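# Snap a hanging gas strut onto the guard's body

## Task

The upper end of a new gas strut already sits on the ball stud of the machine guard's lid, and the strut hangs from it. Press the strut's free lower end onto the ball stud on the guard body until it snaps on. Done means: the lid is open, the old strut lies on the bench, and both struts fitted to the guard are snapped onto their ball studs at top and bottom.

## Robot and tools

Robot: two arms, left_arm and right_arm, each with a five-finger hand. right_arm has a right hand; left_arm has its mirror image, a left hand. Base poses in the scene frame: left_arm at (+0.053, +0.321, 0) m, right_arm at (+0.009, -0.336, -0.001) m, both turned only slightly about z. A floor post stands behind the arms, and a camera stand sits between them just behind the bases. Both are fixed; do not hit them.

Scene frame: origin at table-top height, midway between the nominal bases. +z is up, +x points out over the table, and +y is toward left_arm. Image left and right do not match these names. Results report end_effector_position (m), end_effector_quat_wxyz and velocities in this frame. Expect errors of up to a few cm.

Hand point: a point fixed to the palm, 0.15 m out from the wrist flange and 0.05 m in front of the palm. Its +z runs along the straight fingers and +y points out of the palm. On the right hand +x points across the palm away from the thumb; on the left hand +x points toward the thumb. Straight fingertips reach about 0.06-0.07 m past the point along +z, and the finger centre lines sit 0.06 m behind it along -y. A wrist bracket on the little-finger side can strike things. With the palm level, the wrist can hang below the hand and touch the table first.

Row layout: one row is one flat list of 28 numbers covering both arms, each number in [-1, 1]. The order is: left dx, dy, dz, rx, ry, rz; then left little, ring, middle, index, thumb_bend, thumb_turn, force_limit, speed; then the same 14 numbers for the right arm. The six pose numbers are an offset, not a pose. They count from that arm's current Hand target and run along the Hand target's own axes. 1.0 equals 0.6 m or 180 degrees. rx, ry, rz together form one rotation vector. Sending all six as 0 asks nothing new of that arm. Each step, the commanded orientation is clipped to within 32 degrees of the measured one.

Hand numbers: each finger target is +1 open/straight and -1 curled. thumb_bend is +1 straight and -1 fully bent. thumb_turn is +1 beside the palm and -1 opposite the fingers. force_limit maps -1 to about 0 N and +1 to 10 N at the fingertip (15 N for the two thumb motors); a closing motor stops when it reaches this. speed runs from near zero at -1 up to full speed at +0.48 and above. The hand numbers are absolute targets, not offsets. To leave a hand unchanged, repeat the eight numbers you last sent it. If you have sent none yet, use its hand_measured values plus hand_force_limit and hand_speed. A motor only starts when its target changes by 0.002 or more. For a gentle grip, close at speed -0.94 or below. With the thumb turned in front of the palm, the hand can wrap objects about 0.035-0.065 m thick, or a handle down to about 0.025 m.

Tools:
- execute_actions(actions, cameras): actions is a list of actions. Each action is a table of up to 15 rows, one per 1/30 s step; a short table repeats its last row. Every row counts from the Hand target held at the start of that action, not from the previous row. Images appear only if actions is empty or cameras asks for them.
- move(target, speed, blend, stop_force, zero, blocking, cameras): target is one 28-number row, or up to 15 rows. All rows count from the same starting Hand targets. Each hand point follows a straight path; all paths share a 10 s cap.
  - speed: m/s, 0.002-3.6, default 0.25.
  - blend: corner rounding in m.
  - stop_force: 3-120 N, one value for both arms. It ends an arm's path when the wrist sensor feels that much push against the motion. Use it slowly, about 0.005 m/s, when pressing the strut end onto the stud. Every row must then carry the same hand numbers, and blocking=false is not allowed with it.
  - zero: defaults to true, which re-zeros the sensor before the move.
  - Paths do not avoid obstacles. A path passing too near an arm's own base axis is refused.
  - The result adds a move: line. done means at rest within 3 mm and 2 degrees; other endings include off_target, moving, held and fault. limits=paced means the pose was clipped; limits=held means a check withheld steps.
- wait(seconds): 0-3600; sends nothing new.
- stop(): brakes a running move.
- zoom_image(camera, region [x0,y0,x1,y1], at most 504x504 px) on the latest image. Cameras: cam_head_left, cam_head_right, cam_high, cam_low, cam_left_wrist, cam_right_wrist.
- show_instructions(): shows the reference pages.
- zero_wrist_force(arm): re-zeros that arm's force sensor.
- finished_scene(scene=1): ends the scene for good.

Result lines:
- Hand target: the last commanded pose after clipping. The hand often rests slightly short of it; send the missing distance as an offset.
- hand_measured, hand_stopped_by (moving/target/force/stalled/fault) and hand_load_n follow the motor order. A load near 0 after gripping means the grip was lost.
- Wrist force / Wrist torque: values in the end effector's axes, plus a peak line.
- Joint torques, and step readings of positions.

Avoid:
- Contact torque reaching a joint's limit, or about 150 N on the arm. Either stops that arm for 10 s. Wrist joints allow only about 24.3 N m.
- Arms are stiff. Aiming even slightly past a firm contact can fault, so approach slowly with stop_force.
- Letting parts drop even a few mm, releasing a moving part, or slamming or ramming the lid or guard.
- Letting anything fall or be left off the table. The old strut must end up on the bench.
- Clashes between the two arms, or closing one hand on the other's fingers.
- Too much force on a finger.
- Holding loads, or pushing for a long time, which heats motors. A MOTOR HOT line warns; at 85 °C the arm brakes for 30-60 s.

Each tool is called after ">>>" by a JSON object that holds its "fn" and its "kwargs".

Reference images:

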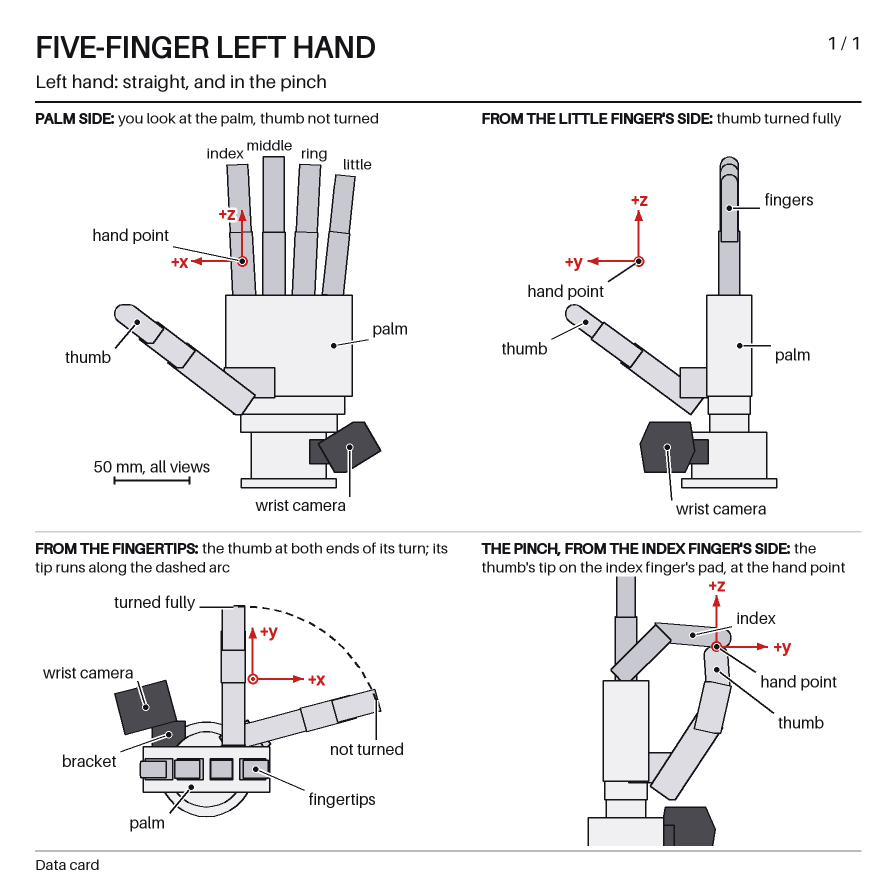

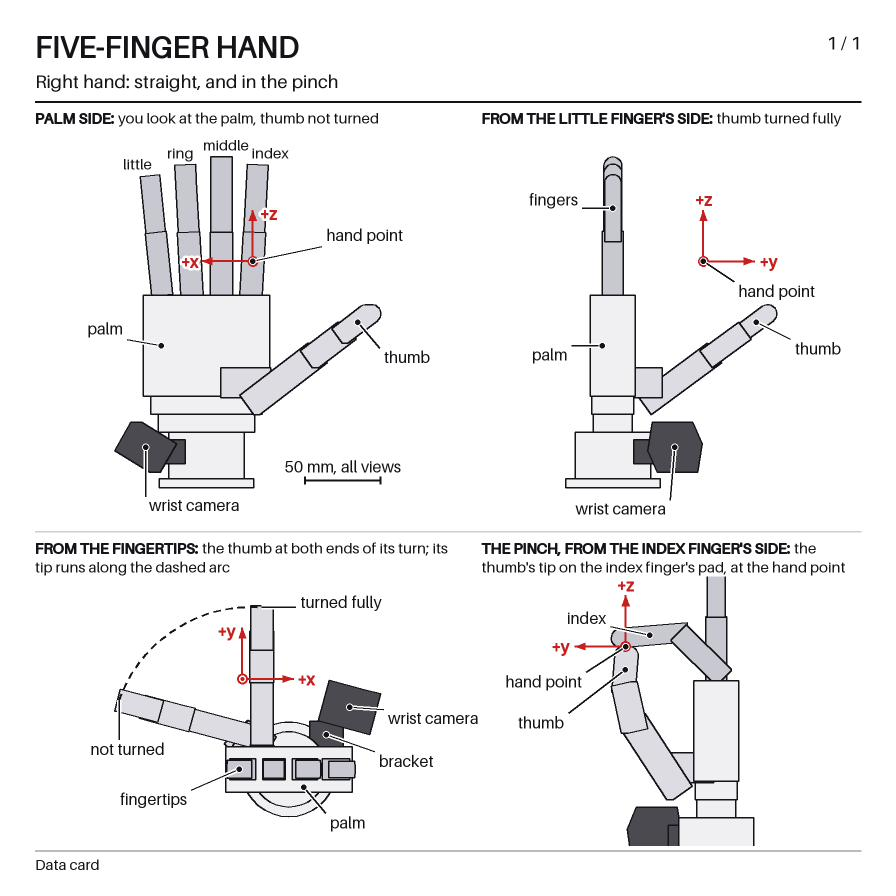

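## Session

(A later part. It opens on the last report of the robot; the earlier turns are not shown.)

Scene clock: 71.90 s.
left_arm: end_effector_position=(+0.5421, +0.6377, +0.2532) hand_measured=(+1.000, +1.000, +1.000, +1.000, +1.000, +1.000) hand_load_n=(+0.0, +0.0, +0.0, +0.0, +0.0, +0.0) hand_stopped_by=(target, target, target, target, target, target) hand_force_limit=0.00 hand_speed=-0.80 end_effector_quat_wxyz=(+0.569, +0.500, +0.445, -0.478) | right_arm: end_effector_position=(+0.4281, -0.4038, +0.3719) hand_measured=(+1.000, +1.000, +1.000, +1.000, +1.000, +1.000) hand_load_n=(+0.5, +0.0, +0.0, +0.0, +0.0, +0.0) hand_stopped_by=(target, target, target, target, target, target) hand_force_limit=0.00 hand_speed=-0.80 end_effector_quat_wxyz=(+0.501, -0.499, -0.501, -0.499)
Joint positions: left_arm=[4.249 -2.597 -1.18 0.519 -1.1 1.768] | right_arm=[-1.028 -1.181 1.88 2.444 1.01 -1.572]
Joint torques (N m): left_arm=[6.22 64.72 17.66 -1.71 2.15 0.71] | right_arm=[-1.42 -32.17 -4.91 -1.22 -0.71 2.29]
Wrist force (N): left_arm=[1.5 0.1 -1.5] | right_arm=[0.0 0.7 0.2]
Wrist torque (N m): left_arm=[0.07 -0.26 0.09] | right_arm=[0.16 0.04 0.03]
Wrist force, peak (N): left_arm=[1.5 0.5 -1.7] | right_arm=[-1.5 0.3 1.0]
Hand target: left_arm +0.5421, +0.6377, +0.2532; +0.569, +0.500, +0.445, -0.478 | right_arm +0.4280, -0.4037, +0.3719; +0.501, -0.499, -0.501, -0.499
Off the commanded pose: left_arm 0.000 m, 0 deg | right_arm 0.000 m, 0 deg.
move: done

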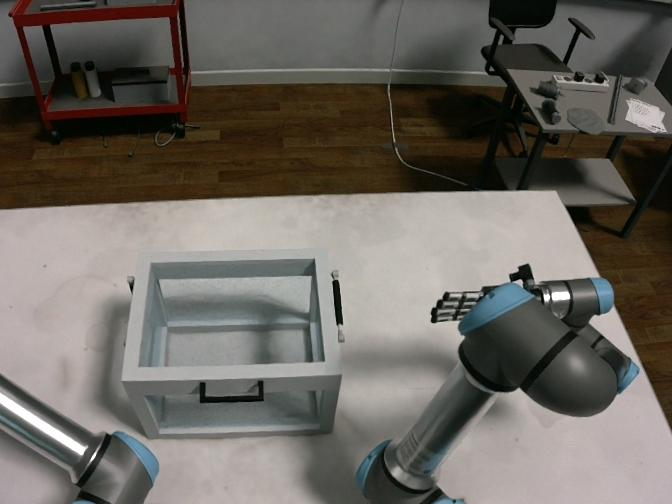

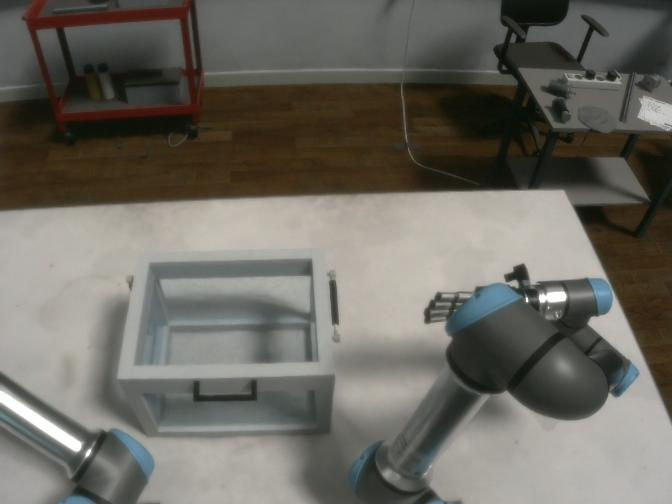

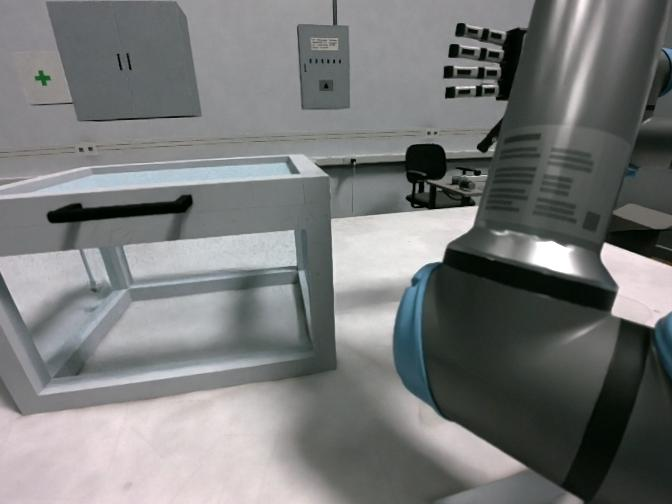

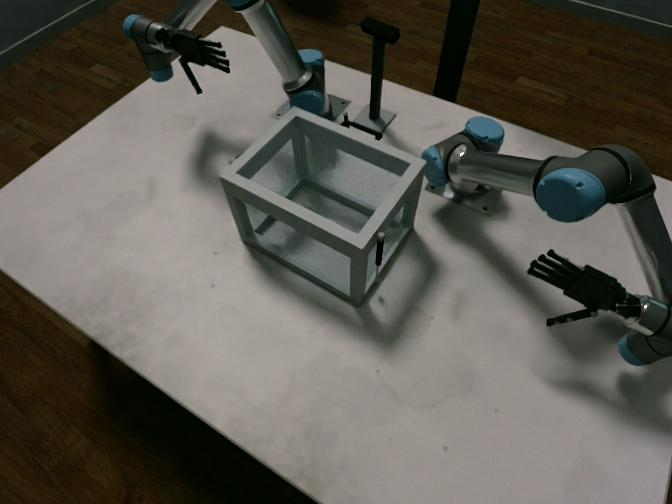

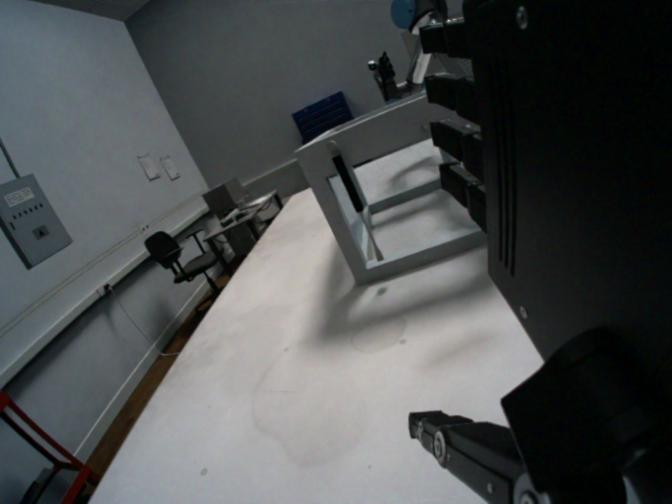

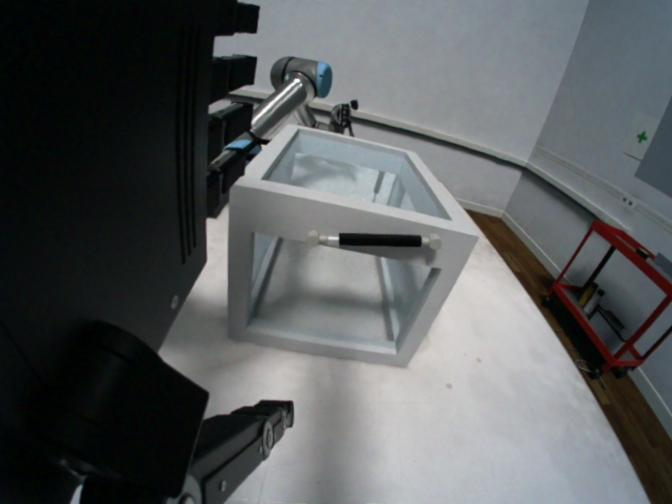

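>>> {"fn": "move", "kwargs": {"target": [0,0,0,0,0,0,1,1,1,1,1,1,0,-0.8,0,0.1667,0,0,0,0,1,1,1,1,1,1,0,-0.8], "cameras": ["cam_right_wrist"]}}

>>> {"fn": "zoom_image", "kwargs": {"camera": "cam_right_wrist", "region": [150, 100, 500, 400]}}

>>> {"fn": "move", "kwargs": {"target": [0,0,0,0,0,0,1,1,1,1,1,1,0,-0.8,0,0,0.1667,0,0,0,1,1,1,1,1,1,0,-0.8], "cameras": ["cam_right_wrist"]}}

>>> {"fn": "zoom_image", "kwargs": {"camera": "cam_right_wrist", "region": [150, 100, 500, 400]}}

Scene clock: 90.43 s.
left_arm: end_effector_position=(+0.5421, +0.6377, +0.2532) hand_measured=(+1.000, +1.000, +1.000, +1.000, +1.000, +1.000) hand_load_n=(+0.0, +0.0, +0.0, +0.0, +0.0, +0.0) hand_stopped_by=(target, target, target, target, target, target) hand_force_limit=0.00 hand_speed=-0.80 end_effector_quat_wxyz=(+0.569, +0.500, +0.445, -0.478) | right_arm: end_effector_position=(+0.5280, -0.4033, +0.3719) hand_measured=(+1.000, +1.000, +1.000, +1.000, +1.000, +1.000) hand_load_n=(+0.0, +0.0, +0.0, +0.0, +0.0, +0.0) hand_stopped_by=(target, target, target, target, target, target) hand_force_limit=0.00 hand_speed=-0.80 end_effector_quat_wxyz=(+0.501, -0.499, -0.501, -0.499)
Joint positions: left_arm=[4.249 -2.597 -1.18 0.519 -1.1 1.768] | right_arm=[-0.868 -1.027 1.63 2.54 0.851 -1.572]
Joint torques (N m): left_arm=[5.57 64.91 16.25 -1.03 2.12 -0.13] | right_arm=[3 -34.11 -21.42 -0.87 -0.97 2.19]
Wrist force (N): left_arm=[1.4 0.4 -1.4] | right_arm=[-0.3 0.2 0.3]
Wrist torque (N m): left_arm=[0.10 -0.25 0.08] | right_arm=[0.05 0.05 0.01]
Wrist force, peak (N): left_arm=[1.6 0.3 -1.6] | right_arm=[-0.1 2.3 0.2]
Hand target: left_arm +0.5421, +0.6377, +0.2532; +0.569, +0.500, +0.445, -0.478 | right_arm +0.5280, -0.4033, +0.3719; +0.501, -0.499, -0.501, -0.499
Off the commanded pose: left_arm 0.000 m, 0 deg | right_arm 0.000 m, 0 deg.
move: done

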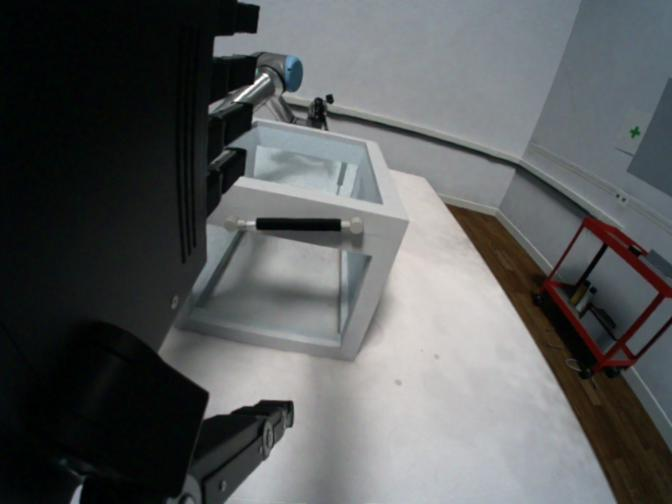

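Scaled by 1.440 from the camera's image (finer frame: 960x720).

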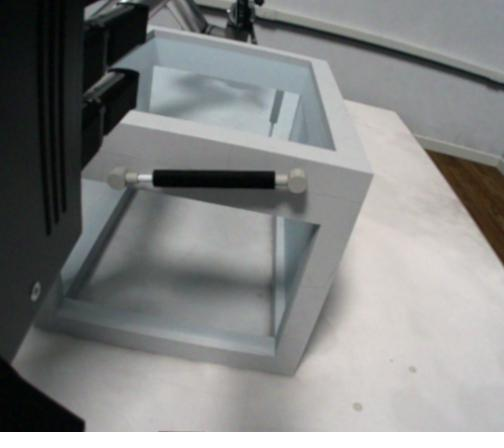

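Scene clock: 91.33 s.
left_arm: end_effector_position=(+0.5421, +0.6377, +0.2532) hand_measured=(+1.000, +1.000, +1.000, +1.000, +1.000, +1.000) hand_load_n=(+0.0, +0.0, +0.0, +0.0, +0.0, +0.0) hand_stopped_by=(target, target, target, target, target, target) hand_force_limit=0.00 hand_speed=-0.80 end_effector_quat_wxyz=(+0.569, +0.500, +0.445, -0.478) | right_arm: end_effector_position=(+0.5276, -0.3033, +0.3720) hand_measured=(+1.000, +1.000, +1.000, +1.000, +1.000, +1.000) hand_load_n=(+0.0, +0.0, +0.0, +0.0, +0.0, +0.0) hand_stopped_by=(target, target, target, target, target, target) hand_force_limit=0.00 hand_speed=-0.80 end_effector_quat_wxyz=(+0.501, -0.499, -0.501, -0.499)
Joint positions: left_arm=[4.249 -2.597 -1.18 0.519 -1.1 1.768] | right_arm=[-0.731 -1.127 1.794 2.476 0.713 -1.572]
Joint torques (N m): left_arm=[5.71 64.95 15.76 -0.84 2.2 -0.29] | right_arm=[2.91 -30.09 -17.86 3.57 0.05 -2.09]
Wrist force (N): left_arm=[1.2 0.5 -1.5] | right_arm=[-0.2 0.6 0.5]
Wrist torque (N m): left_arm=[0.13 -0.23 0.07] | right_arm=[0.12 0.05 0.05]
Wrist force, peak (N): left_arm=[1.5 0.3 -1.6] | right_arm=[0.0 0.5 2.2]
Hand target: left_arm +0.5421, +0.6377, +0.2532; +0.569, +0.500, +0.445, -0.478 | right_arm +0.5276, -0.3033, +0.3720; +0.501, -0.499, -0.501, -0.499
Off the commanded pose: left_arm 0.000 m, 0 deg | right_arm 0.000 m, 0 deg.
move: done

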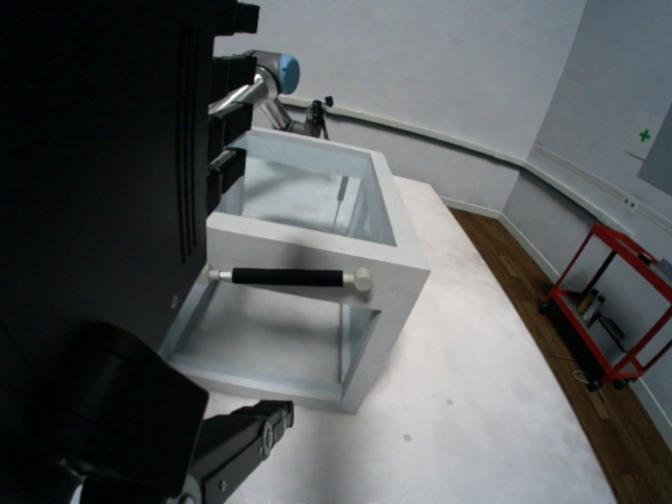

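Scaled by 1.440 from the camera's image (finer frame: 960x720).

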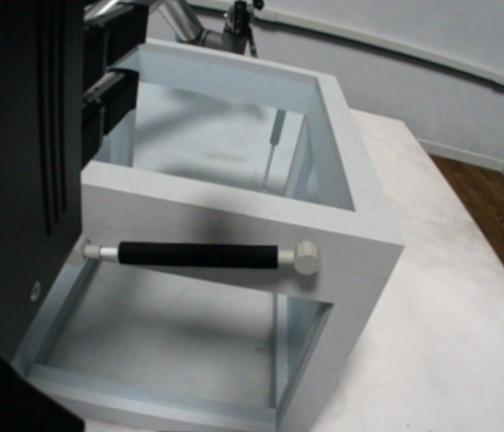

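>>> {"fn": "execute_actions", "kwargs": {"actions": [], "cameras": ["cam_head_left","cam_head_right","cam_low"]}}

>>> {"fn": "zoom_image", "kwargs": {"camera": "cam_head_left", "region": [300, 200, 600, 400]}}

>>> {"fn": "zoom_image", "kwargs": {"camera": "cam_head_right", "region": [300, 200, 600, 400]}}

>>> {"fn": "zoom_image", "kwargs": {"camera": "cam_low", "region": [100, 40, 400, 260]}}

Scene clock: 104.40 s.
left_arm: end_effector_position=(+0.5421, +0.6377, +0.2532) hand_measured=(+1.000, +1.000, +1.000, +1.000, +1.000, +1.000) hand_load_n=(+0.0, +0.0, +0.0, +0.0, +0.5, +0.0) hand_stopped_by=(target, target, target, target, target, target) hand_force_limit=0.00 hand_speed=-0.80 end_effector_quat_wxyz=(+0.569, +0.500, +0.445, -0.478) | right_arm: end_effector_position=(+0.5276, -0.3033, +0.3720) hand_measured=(+1.000, +1.000, +1.000, +1.000, +1.000, +1.000) hand_load_n=(+0.0, +0.0, +0.0, +0.0, +0.0, +0.0) hand_stopped_by=(target, target, target, target, target, target) hand_force_limit=0.00 hand_speed=-0.80 end_effector_quat_wxyz=(+0.501, -0.499, -0.501, -0.499)
Joint positions: left_arm=[4.249 -2.597 -1.18 0.519 -1.1 1.768] | right_arm=[-0.731 -1.127 1.794 2.476 0.713 -1.572]
Joint velocities: within noise
Joint torques (N m): left_arm=[6.21 64.89 14.59 -0.2 2.09 -0.94] | right_arm=[5.07 -33.9 -5.78 3.66 -1.4 -2.18]
Wrist force (N): left_arm=[1.3 0.1 -1.6] | right_arm=[0.1 0.7 0.4]
Wrist torque (N m): left_arm=[0.08 -0.23 0.08] | right_arm=[0.13 0.01 0.06]
Wrist force, peak (N): left_arm=[1.3 0.4 -1.7] | right_arm=[0.0 0.6 0.7]
Hand target: left_arm +0.5421, +0.6377, +0.2532; +0.569, +0.500, +0.445, -0.478 | right_arm +0.5276, -0.3033, +0.3720; +0.501, -0.499, -0.501, -0.499
Off the commanded pose: left_arm 0.000 m, 0 deg | right_arm 0.000 m, 0 deg.
Images, in order (width x height): cam_head_left 672x504, cam_head_right 672x504, cam_low 672x504.

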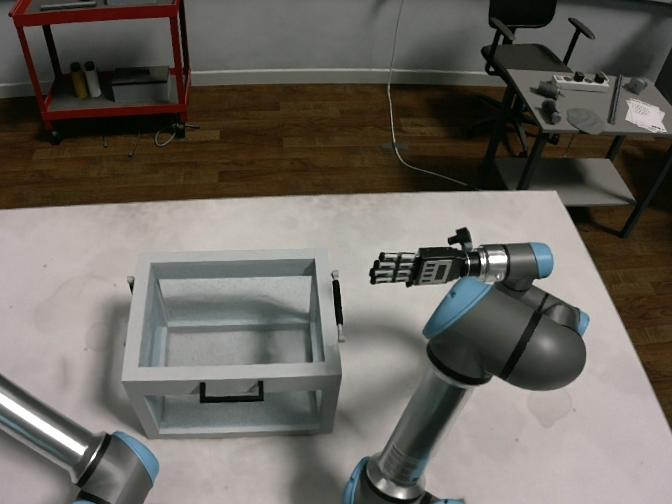

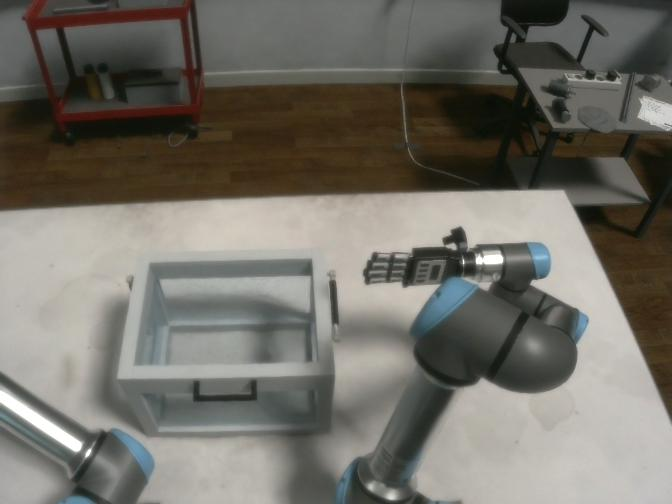

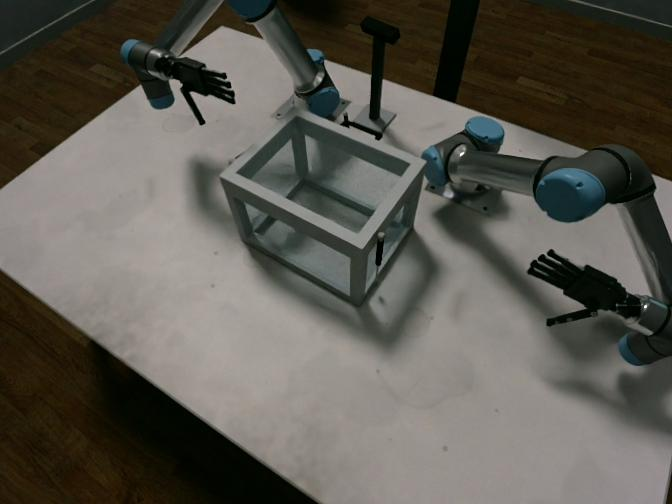

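Scaled by 1.680.

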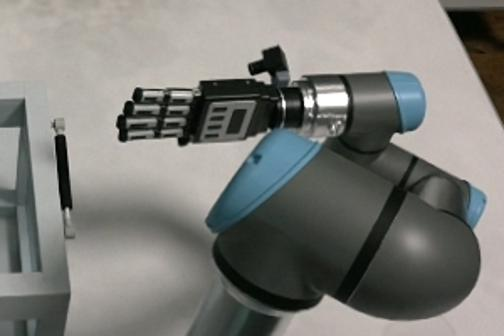

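Scaled by 1.680.

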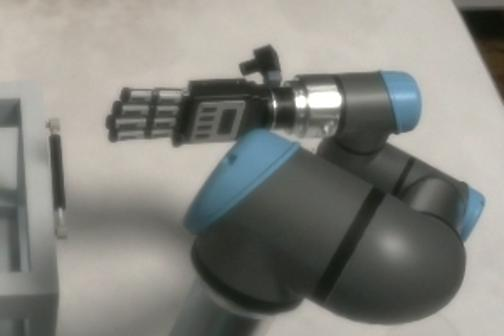

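Scaled by 1.680.

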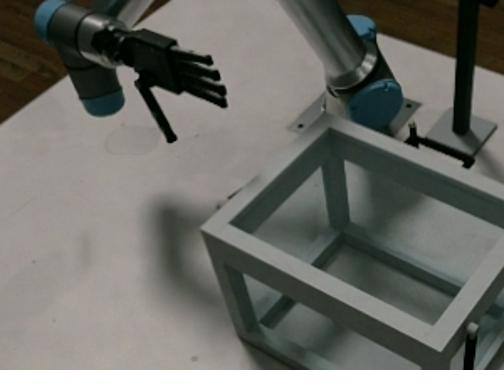

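>>> {"fn": "move", "kwargs": {"target": [[0,0,0,0,0,0,1,1,1,1,1,1,0,-0.8,0.213,-0.179,0.255,0,0,0,1,1,1,1,1,1,0,-0.8],[0,0,0,0,0,0,1,1,1,1,1,1,0,-0.8,0.213,-0.213,0.588,-0.385,0.385,0.385,1,1,1,1,1,1,0,-0.8],[0,0,0,0,0,0,1,1,1,1,1,1,0,-0.8,-0.02,-0.479,0.605,-0.385,0.385,0.385,1,1,1,1,1,1,0,-0.8]], "cameras": ["all"]}}

Scene clock: 192.23 s.
left_arm: end_effector_position=(+0.5421, +0.6377, +0.2532) hand_measured=(+1.000, +1.000, +1.000, +1.000, +1.000, +1.000) hand_load_n=(+0.0, +0.0, +0.0, +0.0, +0.0, +0.0) hand_stopped_by=(target, target, target, target, target, target) hand_force_limit=0.00 hand_speed=-0.80 end_effector_quat_wxyz=(+0.569, +0.500, +0.445, -0.478) | right_arm: end_effector_position=(+0.4149, -0.1082, +0.4973) hand_measured=(+1.000, +1.000, +1.000, +1.000, +1.000, +1.000) hand_load_n=(+0.0, +0.0, +0.0, +0.0, +0.0, +0.0) hand_stopped_by=(target, target, target, target, target, target) hand_force_limit=0.00 hand_speed=-0.80 end_effector_quat_wxyz=(+0.555, -0.556, -0.299, -0.541)
Joint positions: left_arm=[4.249 -2.597 -1.18 0.519 -1.1 1.768] | right_arm=[-0.515 -2.02 2.339 3.591 0.294 -2.012]
Joint torques (N m): left_arm=[5.72 64.92 12.45 0.94 2.09 -2.12] | right_arm=[-0.5 -1.68 -21.62 -0.61 1.09 -0.23]
Wrist force (N): left_arm=[1.3 0.2 -1.6] | right_arm=[0.5 -0.2 0.2]
Wrist torque (N m): left_arm=[0.09 -0.23 0.08] | right_arm=[-0.01 -0.07 -0.03]
Wrist force, peak (N): left_arm=[1.6 0.3 -1.5] | right_arm=[1.7 3.5 -1.7]
Hand target: left_arm +0.5421, +0.6377, +0.2532; +0.569, +0.500, +0.445, -0.478 | right_arm +0.4149, -0.1082, +0.4973; +0.555, -0.556, -0.299, -0.541 (not the last commanded pose)
Off the commanded pose: left_arm 0.000 m, 0 deg | right_arm 0.279 m, 95 deg.
FORCE FAULT: contact force on the right arm reached its limit, and that arm stopped. The contact can be on any part of that arm, not only on its tool. That arm's remaining commands of this call were not run. That arm is still stopped at the end of this call. That arm stays stopped for about 10 more seconds. Until then a move that you send moves the other arm only, and its call returns only when the move has ended. Once the stop has ended, the next robot result says so. If the stop ends while you think or write, that arm runs what you send next, counted from a new Hand target: where the arm stands when the stop ends. While its stop runs, that arm, its gripper or tool too, takes no new command. Until it ends, the stop uses up actions while you think or wait. An arm that is not stopped still takes commands.
move: fault (right_arm); path passed 1 of 3 targets

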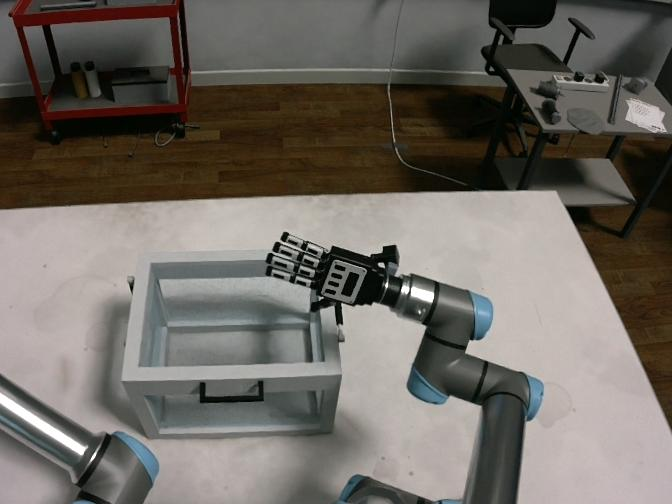

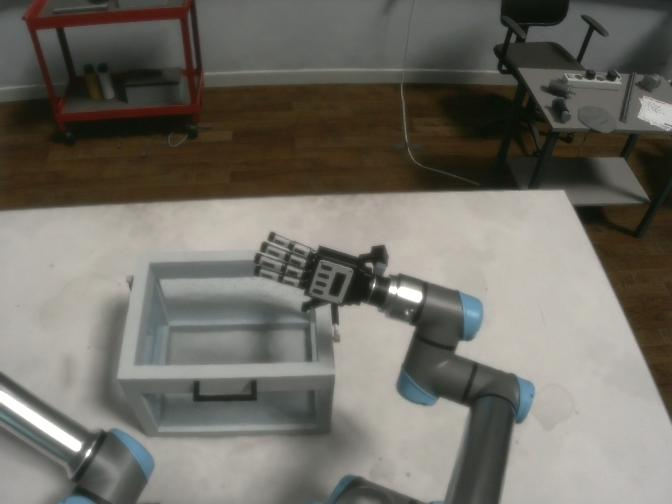

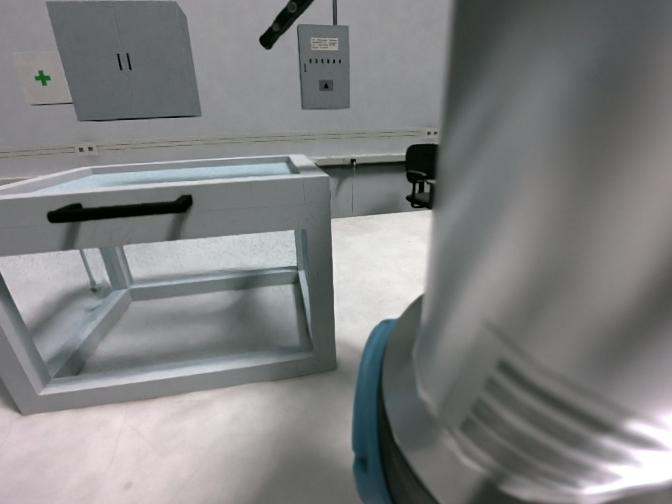

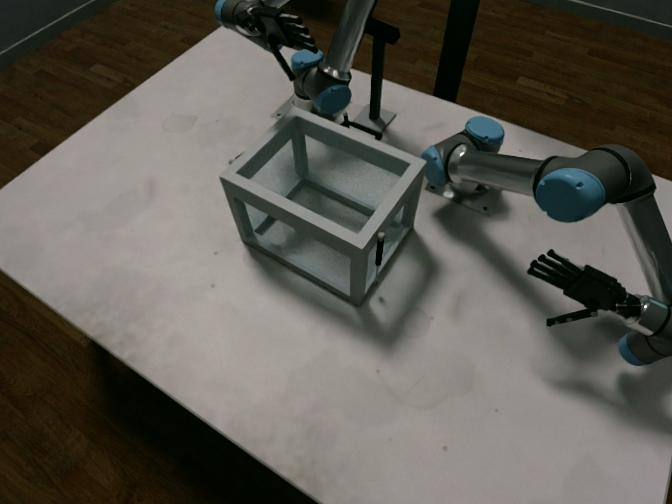

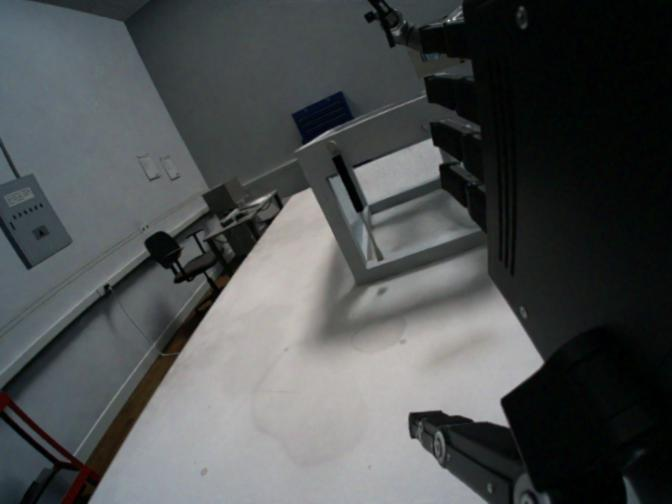

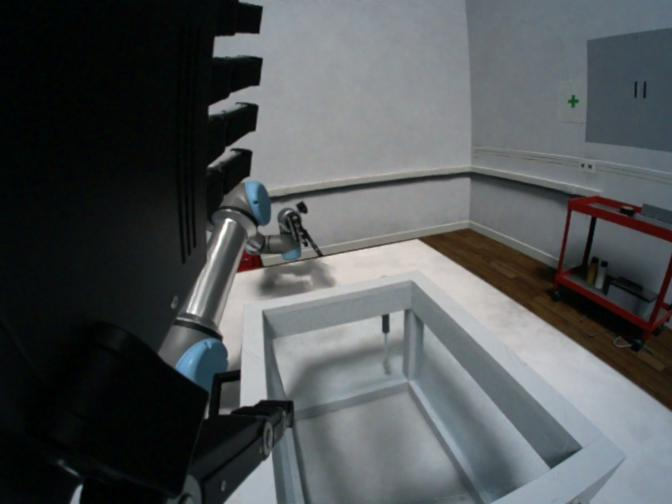

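>>> {"fn": "move", "kwargs": {"target": [[0,0,0,0,0,0,1,1,1,1,1,1,0,-0.8,-0.037,0.2455,-0.2937,0.078,-0.0776,-0.0871,1,1,1,1,1,1,0,-0.8]], "cameras": ["cam_low","cam_high"], "speed": 0.12}}

Scene clock: 231.47 s.
left_arm: end_effector_position=(+0.5421, +0.6377, +0.2532) hand_measured=(+1.000, +1.000, +1.000, +1.000, +1.000, +1.000) hand_load_n=(+0.0, +0.0, +0.0, +0.0, +0.0, +0.0) hand_stopped_by=(target, target, target, target, target, target) hand_force_limit=0.00 hand_speed=-0.80 end_effector_quat_wxyz=(+0.569, +0.500, +0.445, -0.478) | right_arm: end_effector_position=(+0.4997, -0.2983, +0.3978) hand_measured=(+1.000, +1.000, +1.000, +1.000, +1.000, +1.000) hand_load_n=(+0.0, +0.0, +0.0, +0.0, +0.0, +0.0) hand_stopped_by=(target, target, target, target, target, target) hand_force_limit=0.00 hand_speed=-0.80 end_effector_quat_wxyz=(+0.500, -0.500, -0.501, -0.499)
Joint positions: left_arm=[4.249 -2.597 -1.18 0.519 -1.1 1.768] | right_arm=[-0.762 -1.222 1.854 2.507 0.741 -1.569]
Joint torques (N m): left_arm=[5.91 64.57 11.53 1.58 2.16 -1.96] | right_arm=[6.55 -26.06 -14.27 3.32 -0.5 2]
Wrist force (N): left_arm=[1.1 0.2 -1.5] | right_arm=[0.1 -0.2 0.6]
Wrist torque (N m): left_arm=[0.09 -0.20 0.07] | right_arm=[-0.08 -0.01 -0.07]
Wrist force, peak (N): left_arm=[1.5 0.5 -1.7] | right_arm=[0.9 -1.1 1.3]
Hand target: left_arm +0.5421, +0.6377, +0.2532; +0.569, +0.500, +0.445, -0.478 | right_arm +0.4997, -0.2983, +0.3978; +0.500, -0.500, -0.501, -0.499
Off the commanded pose: left_arm 0.000 m, 0 deg | right_arm 0.000 m, 0 deg.
FORCE FAULT, CONTINUED: the right arm's stop, for the force fault that an earlier result reported, is over. The rest of the stop counts as 19 of the actions that you can send in this scene. The stop ended before this call began, so that arm ran this call's commands, counted from a new Hand target: where the arm stood when the stop ended.
move: done
Images, in order (width x height): cam_high 672x504, cam_low 672x504.

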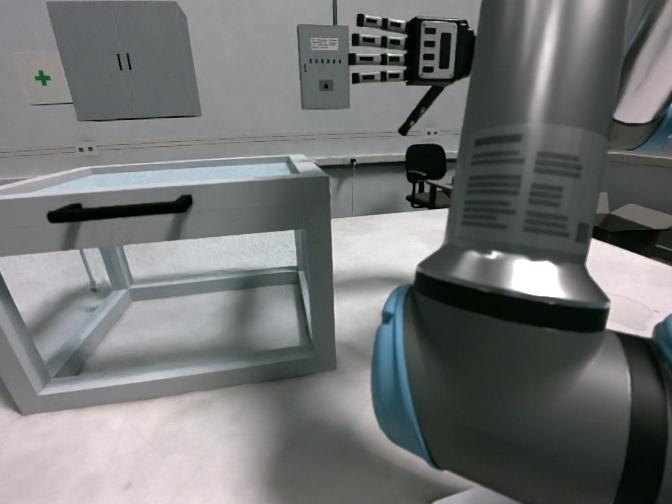

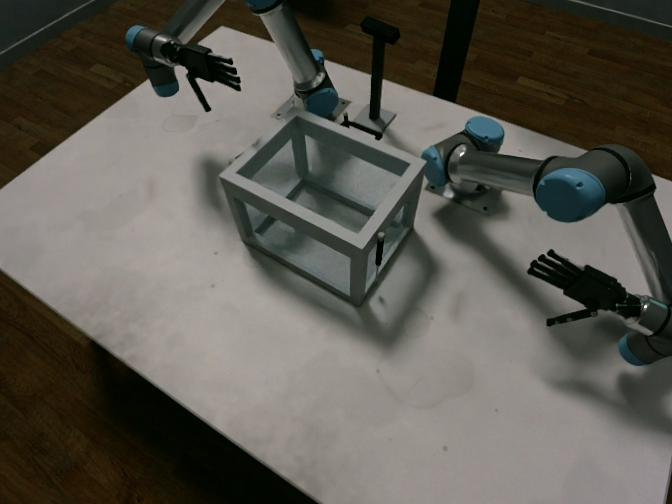

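>>> {"fn": "move", "kwargs": {"target": [[0,0,0,0,0,0,1,1,1,1,1,1,0,-0.8,0.05,0,-0.1,0,-0.5,0,1,1,1,1,1,1,0,-0.8]], "cameras": ["all"], "speed": 0.25}}

Scene clock: 261.33 s.
left_arm: end_effector_position=(+0.5421, +0.6377, +0.2532) hand_measured=(+1.000, +1.000, +1.000, +1.000, +1.000, +1.000) hand_load_n=(+0.0, +0.0, +0.0, +0.0, +0.0, +0.0) hand_stopped_by=(target, target, target, target, target, target) hand_force_limit=0.00 hand_speed=-0.80 end_effector_quat_wxyz=(+0.569, +0.500, +0.445, -0.478) | right_arm: end_effector_position=(+0.4998, -0.3582, +0.4279) hand_measured=(+1.000, +1.000, +1.000, +1.000, +1.000, +1.000) hand_load_n=(+0.0, +0.0, +0.0, +0.0, +0.0, +0.0) hand_stopped_by=(target, target, target, target, target, target) hand_force_limit=0.00 hand_speed=-0.80 end_effector_quat_wxyz=(+0.000, +0.707, +0.707, -0.001)
Joint positions: left_arm=[4.249 -2.597 -1.18 0.519 -1.1 1.768] | right_arm=[-0.317 -1.251 0.959 1.863 1.572 -0.296]
Joint torques (N m): left_arm=[5.47 65.36 11.7 1.56 2.1 -2.08] | right_arm=[0.39 -29.63 -7.48 4.91 1.24 -1.25]
Wrist force (N): left_arm=[1.1 0.0 -1.5] | right_arm=[-0.6 -0.1 -0.1]
Wrist torque (N m): left_arm=[0.05 -0.21 0.08] | right_arm=[-0.07 -0.07 0.00]
Wrist force, peak (N): left_arm=[1.3 0.4 -1.8] | right_arm=[-0.4 -0.5 0.8]
Hand target: left_arm +0.5421, +0.6377, +0.2532; +0.569, +0.500, +0.445, -0.478 | right_arm +0.4998, -0.3582, +0.4279; +0.001, +0.707, +0.707, -0.001
Off the commanded pose: left_arm 0.000 m, 0 deg | right_arm 0.000 m, 0 deg.
move: done

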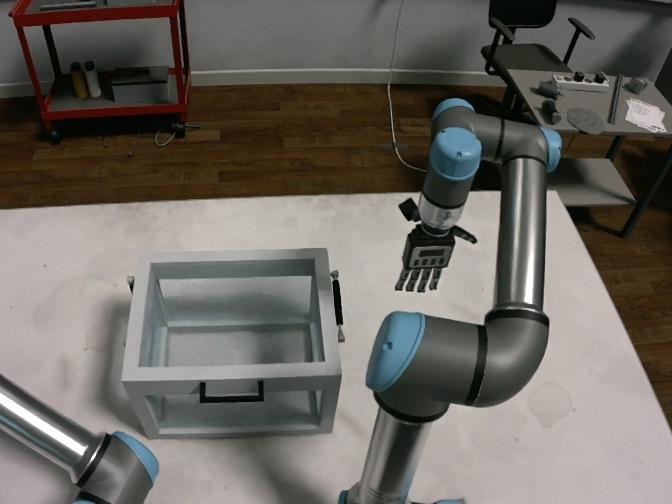

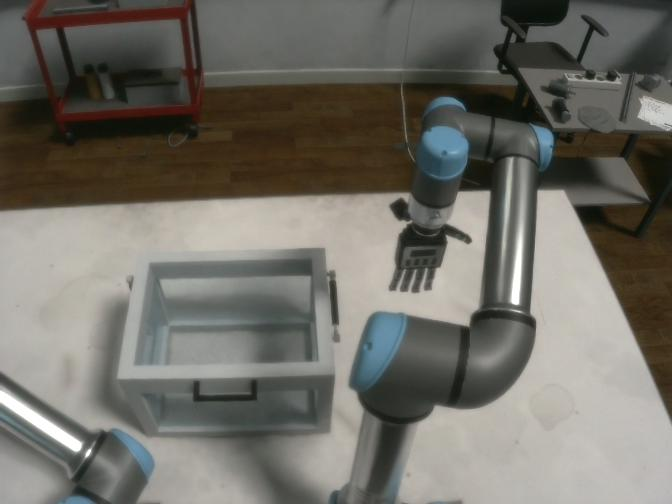

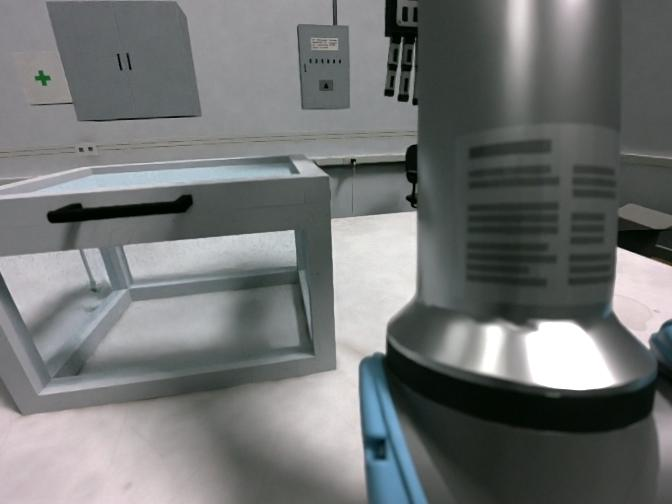

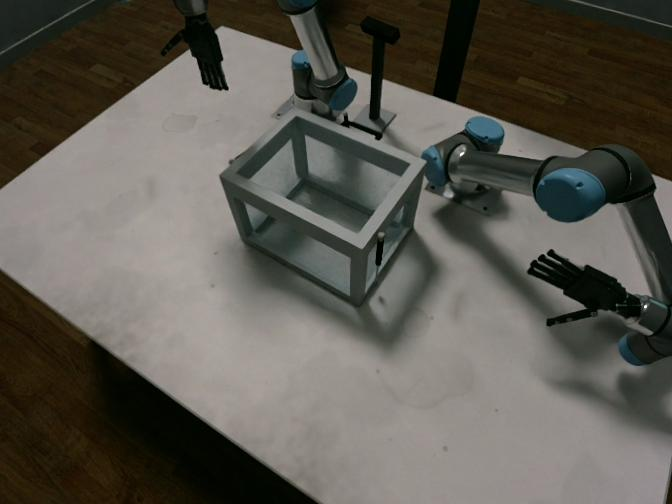

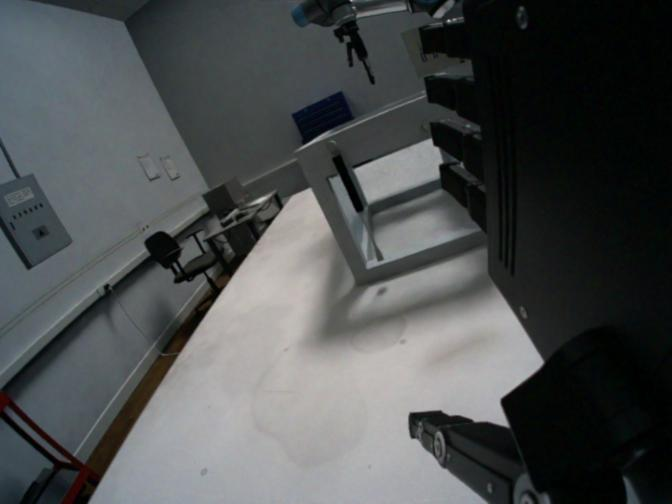

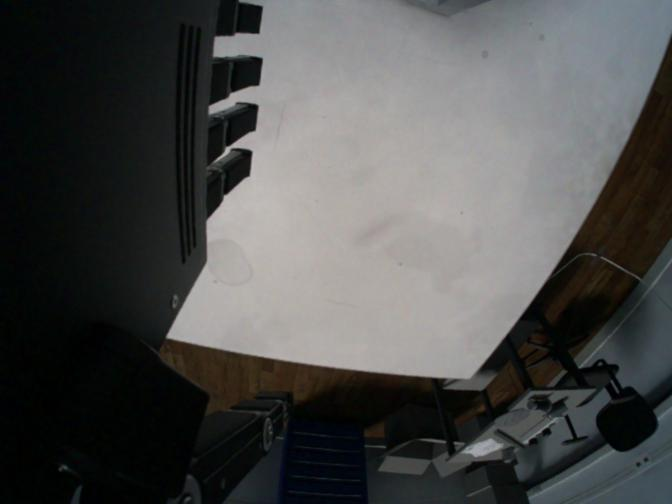

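>>> {"fn": "move", "kwargs": {"target": [[0,0,0,0,0,0,1,1,1,1,1,1,0,-0.8,0.638,-0.367,-0.058,0,0,0,1,1,1,1,1,1,0,-0.8]], "cameras": ["all"], "speed": 0.2}}

Scene clock: 266.03 s.
left_arm: end_effector_position=(+0.5421, +0.6377, +0.2532) hand_measured=(+1.000, +1.000, +1.000, +1.000, +1.000, +1.000) hand_load_n=(+0.0, +0.0, +0.0, +0.0, +0.0, +0.0) hand_stopped_by=(target, target, target, target, target, target) hand_force_limit=0.00 hand_speed=-0.80 end_effector_quat_wxyz=(+0.569, +0.500, +0.445, -0.478) | right_arm: end_effector_position=(+0.3288, -0.0625, +0.4536) hand_measured=(+1.000, +1.000, +1.000, +1.000, +1.000, +1.000) hand_load_n=(+0.0, +0.0, +0.0, +0.0, +0.0, +0.0) hand_stopped_by=(target, target, target, target, target, target) hand_force_limit=0.00 hand_speed=-0.80 end_effector_quat_wxyz=(+0.000, +0.705, +0.709, -0.001)
Joint positions: left_arm=[4.249 -2.597 -1.18 0.519 -1.1 1.768] | right_arm=[0.501 -1.317 0.977 1.912 1.571 0.519]
Joint torques (N m): left_arm=[5.76 64.64 11.74 1.58 2.01 -2.03] | right_arm=[0.13 -25.91 -18.38 2.22 0.08 0.25]
Wrist force (N): left_arm=[1.2 0.2 -1.4] | right_arm=[-1.3 0.3 0.0]
Wrist torque (N m): left_arm=[0.07 -0.21 0.08] | right_arm=[0.03 0.11 -0.02]
Wrist force, peak (N): left_arm=[1.3 0.3 -1.8] | right_arm=[-2.2 0.9 0.3]
Hand target: left_arm +0.5421, +0.6377, +0.2532; +0.569, +0.500, +0.445, -0.478 | right_arm +0.3288, -0.0625, +0.4536; +0.000, +0.705, +0.709, -0.001 (not the last commanded pose)
Off the commanded pose: left_arm 0.000 m, 0 deg | right_arm 0.100 m, 0 deg.
FORCE FAULT: contact force on the right arm reached its limit, and that arm stopped. The contact can be on any part of that arm, not only on its tool. That arm's remaining commands of this call were not run. That arm is still stopped at the end of this call. That arm stays stopped for about 10 more seconds. Until then a move that you send moves the other arm only, and its call returns only when the move has ended. Once the stop has ended, the next robot result says so. If the stop ends while you think or write, that arm runs what you send next, counted from a new Hand target: where the arm stands when the stop ends. While its stop runs, that arm, its gripper or tool too, takes no new command. Until it ends, the stop uses up actions while you think or wait. An arm that is not stopped still takes commands.
move: fault (right_arm)

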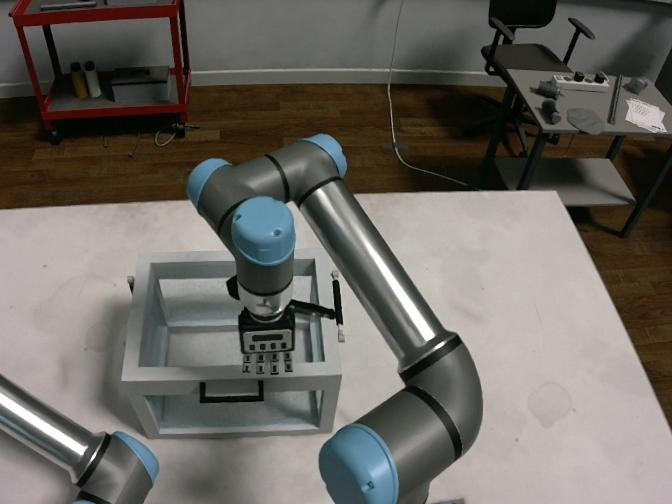

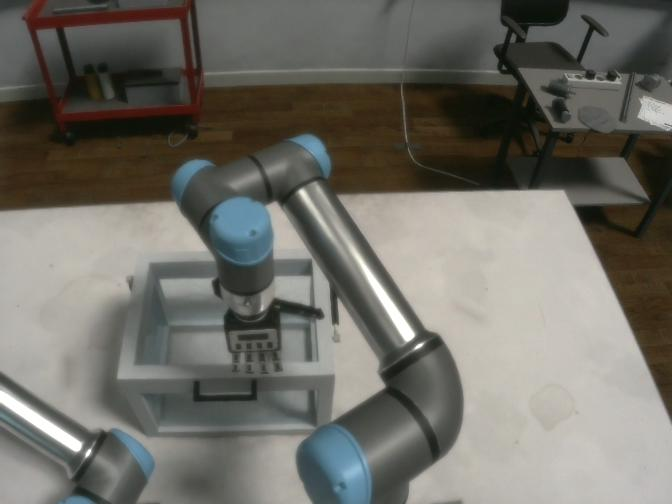

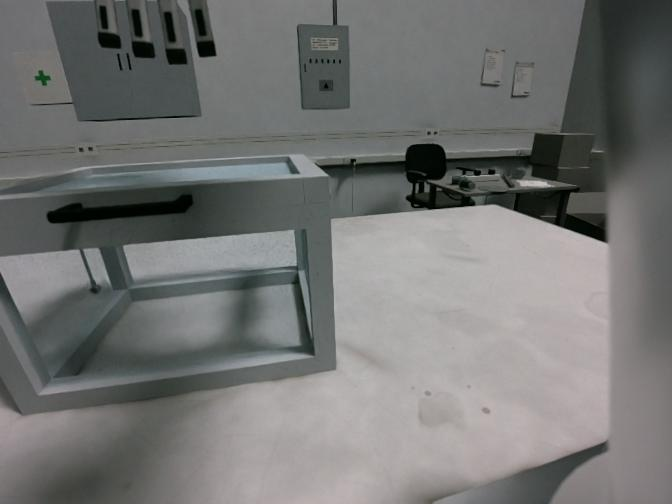

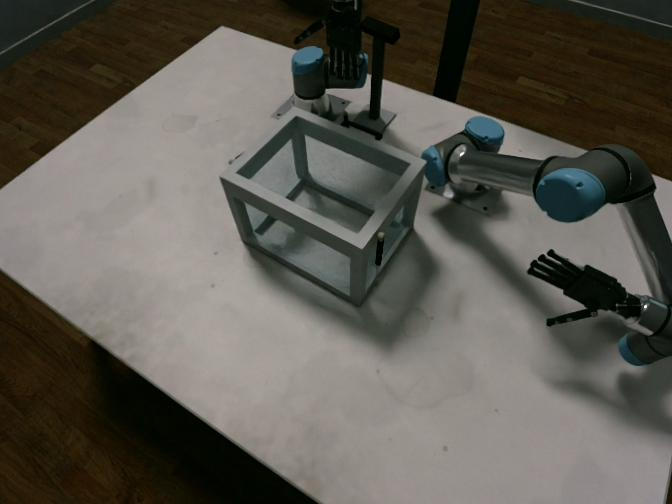

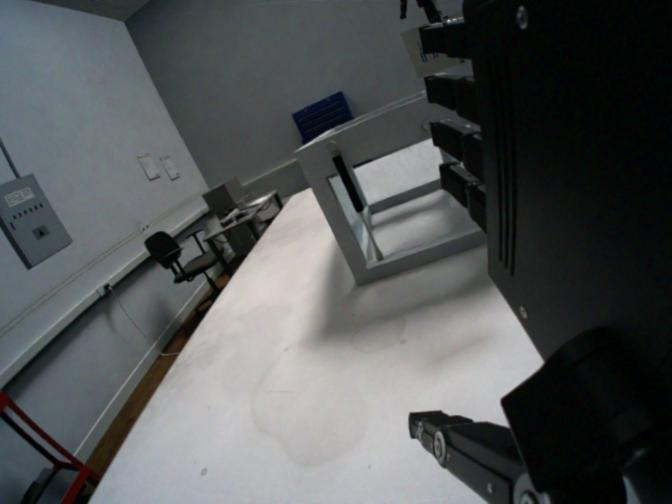

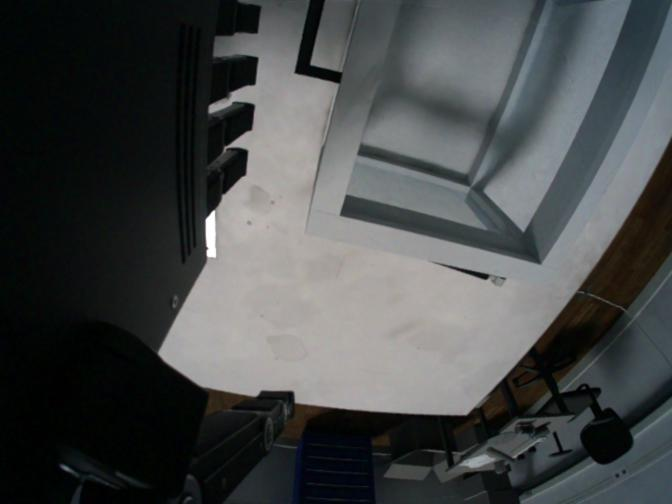

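>>> {"fn": "zoom_image", "kwargs": {"camera": "cam_low", "region": [250, 0, 500, 190]}}

Scaled by 2.016.

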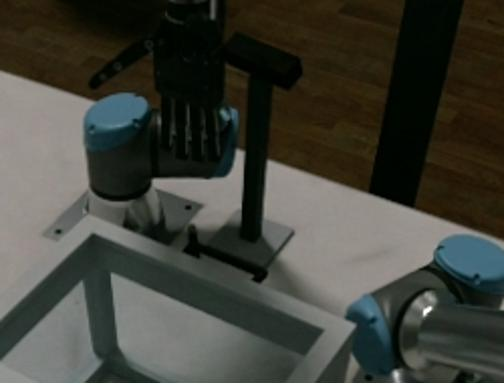

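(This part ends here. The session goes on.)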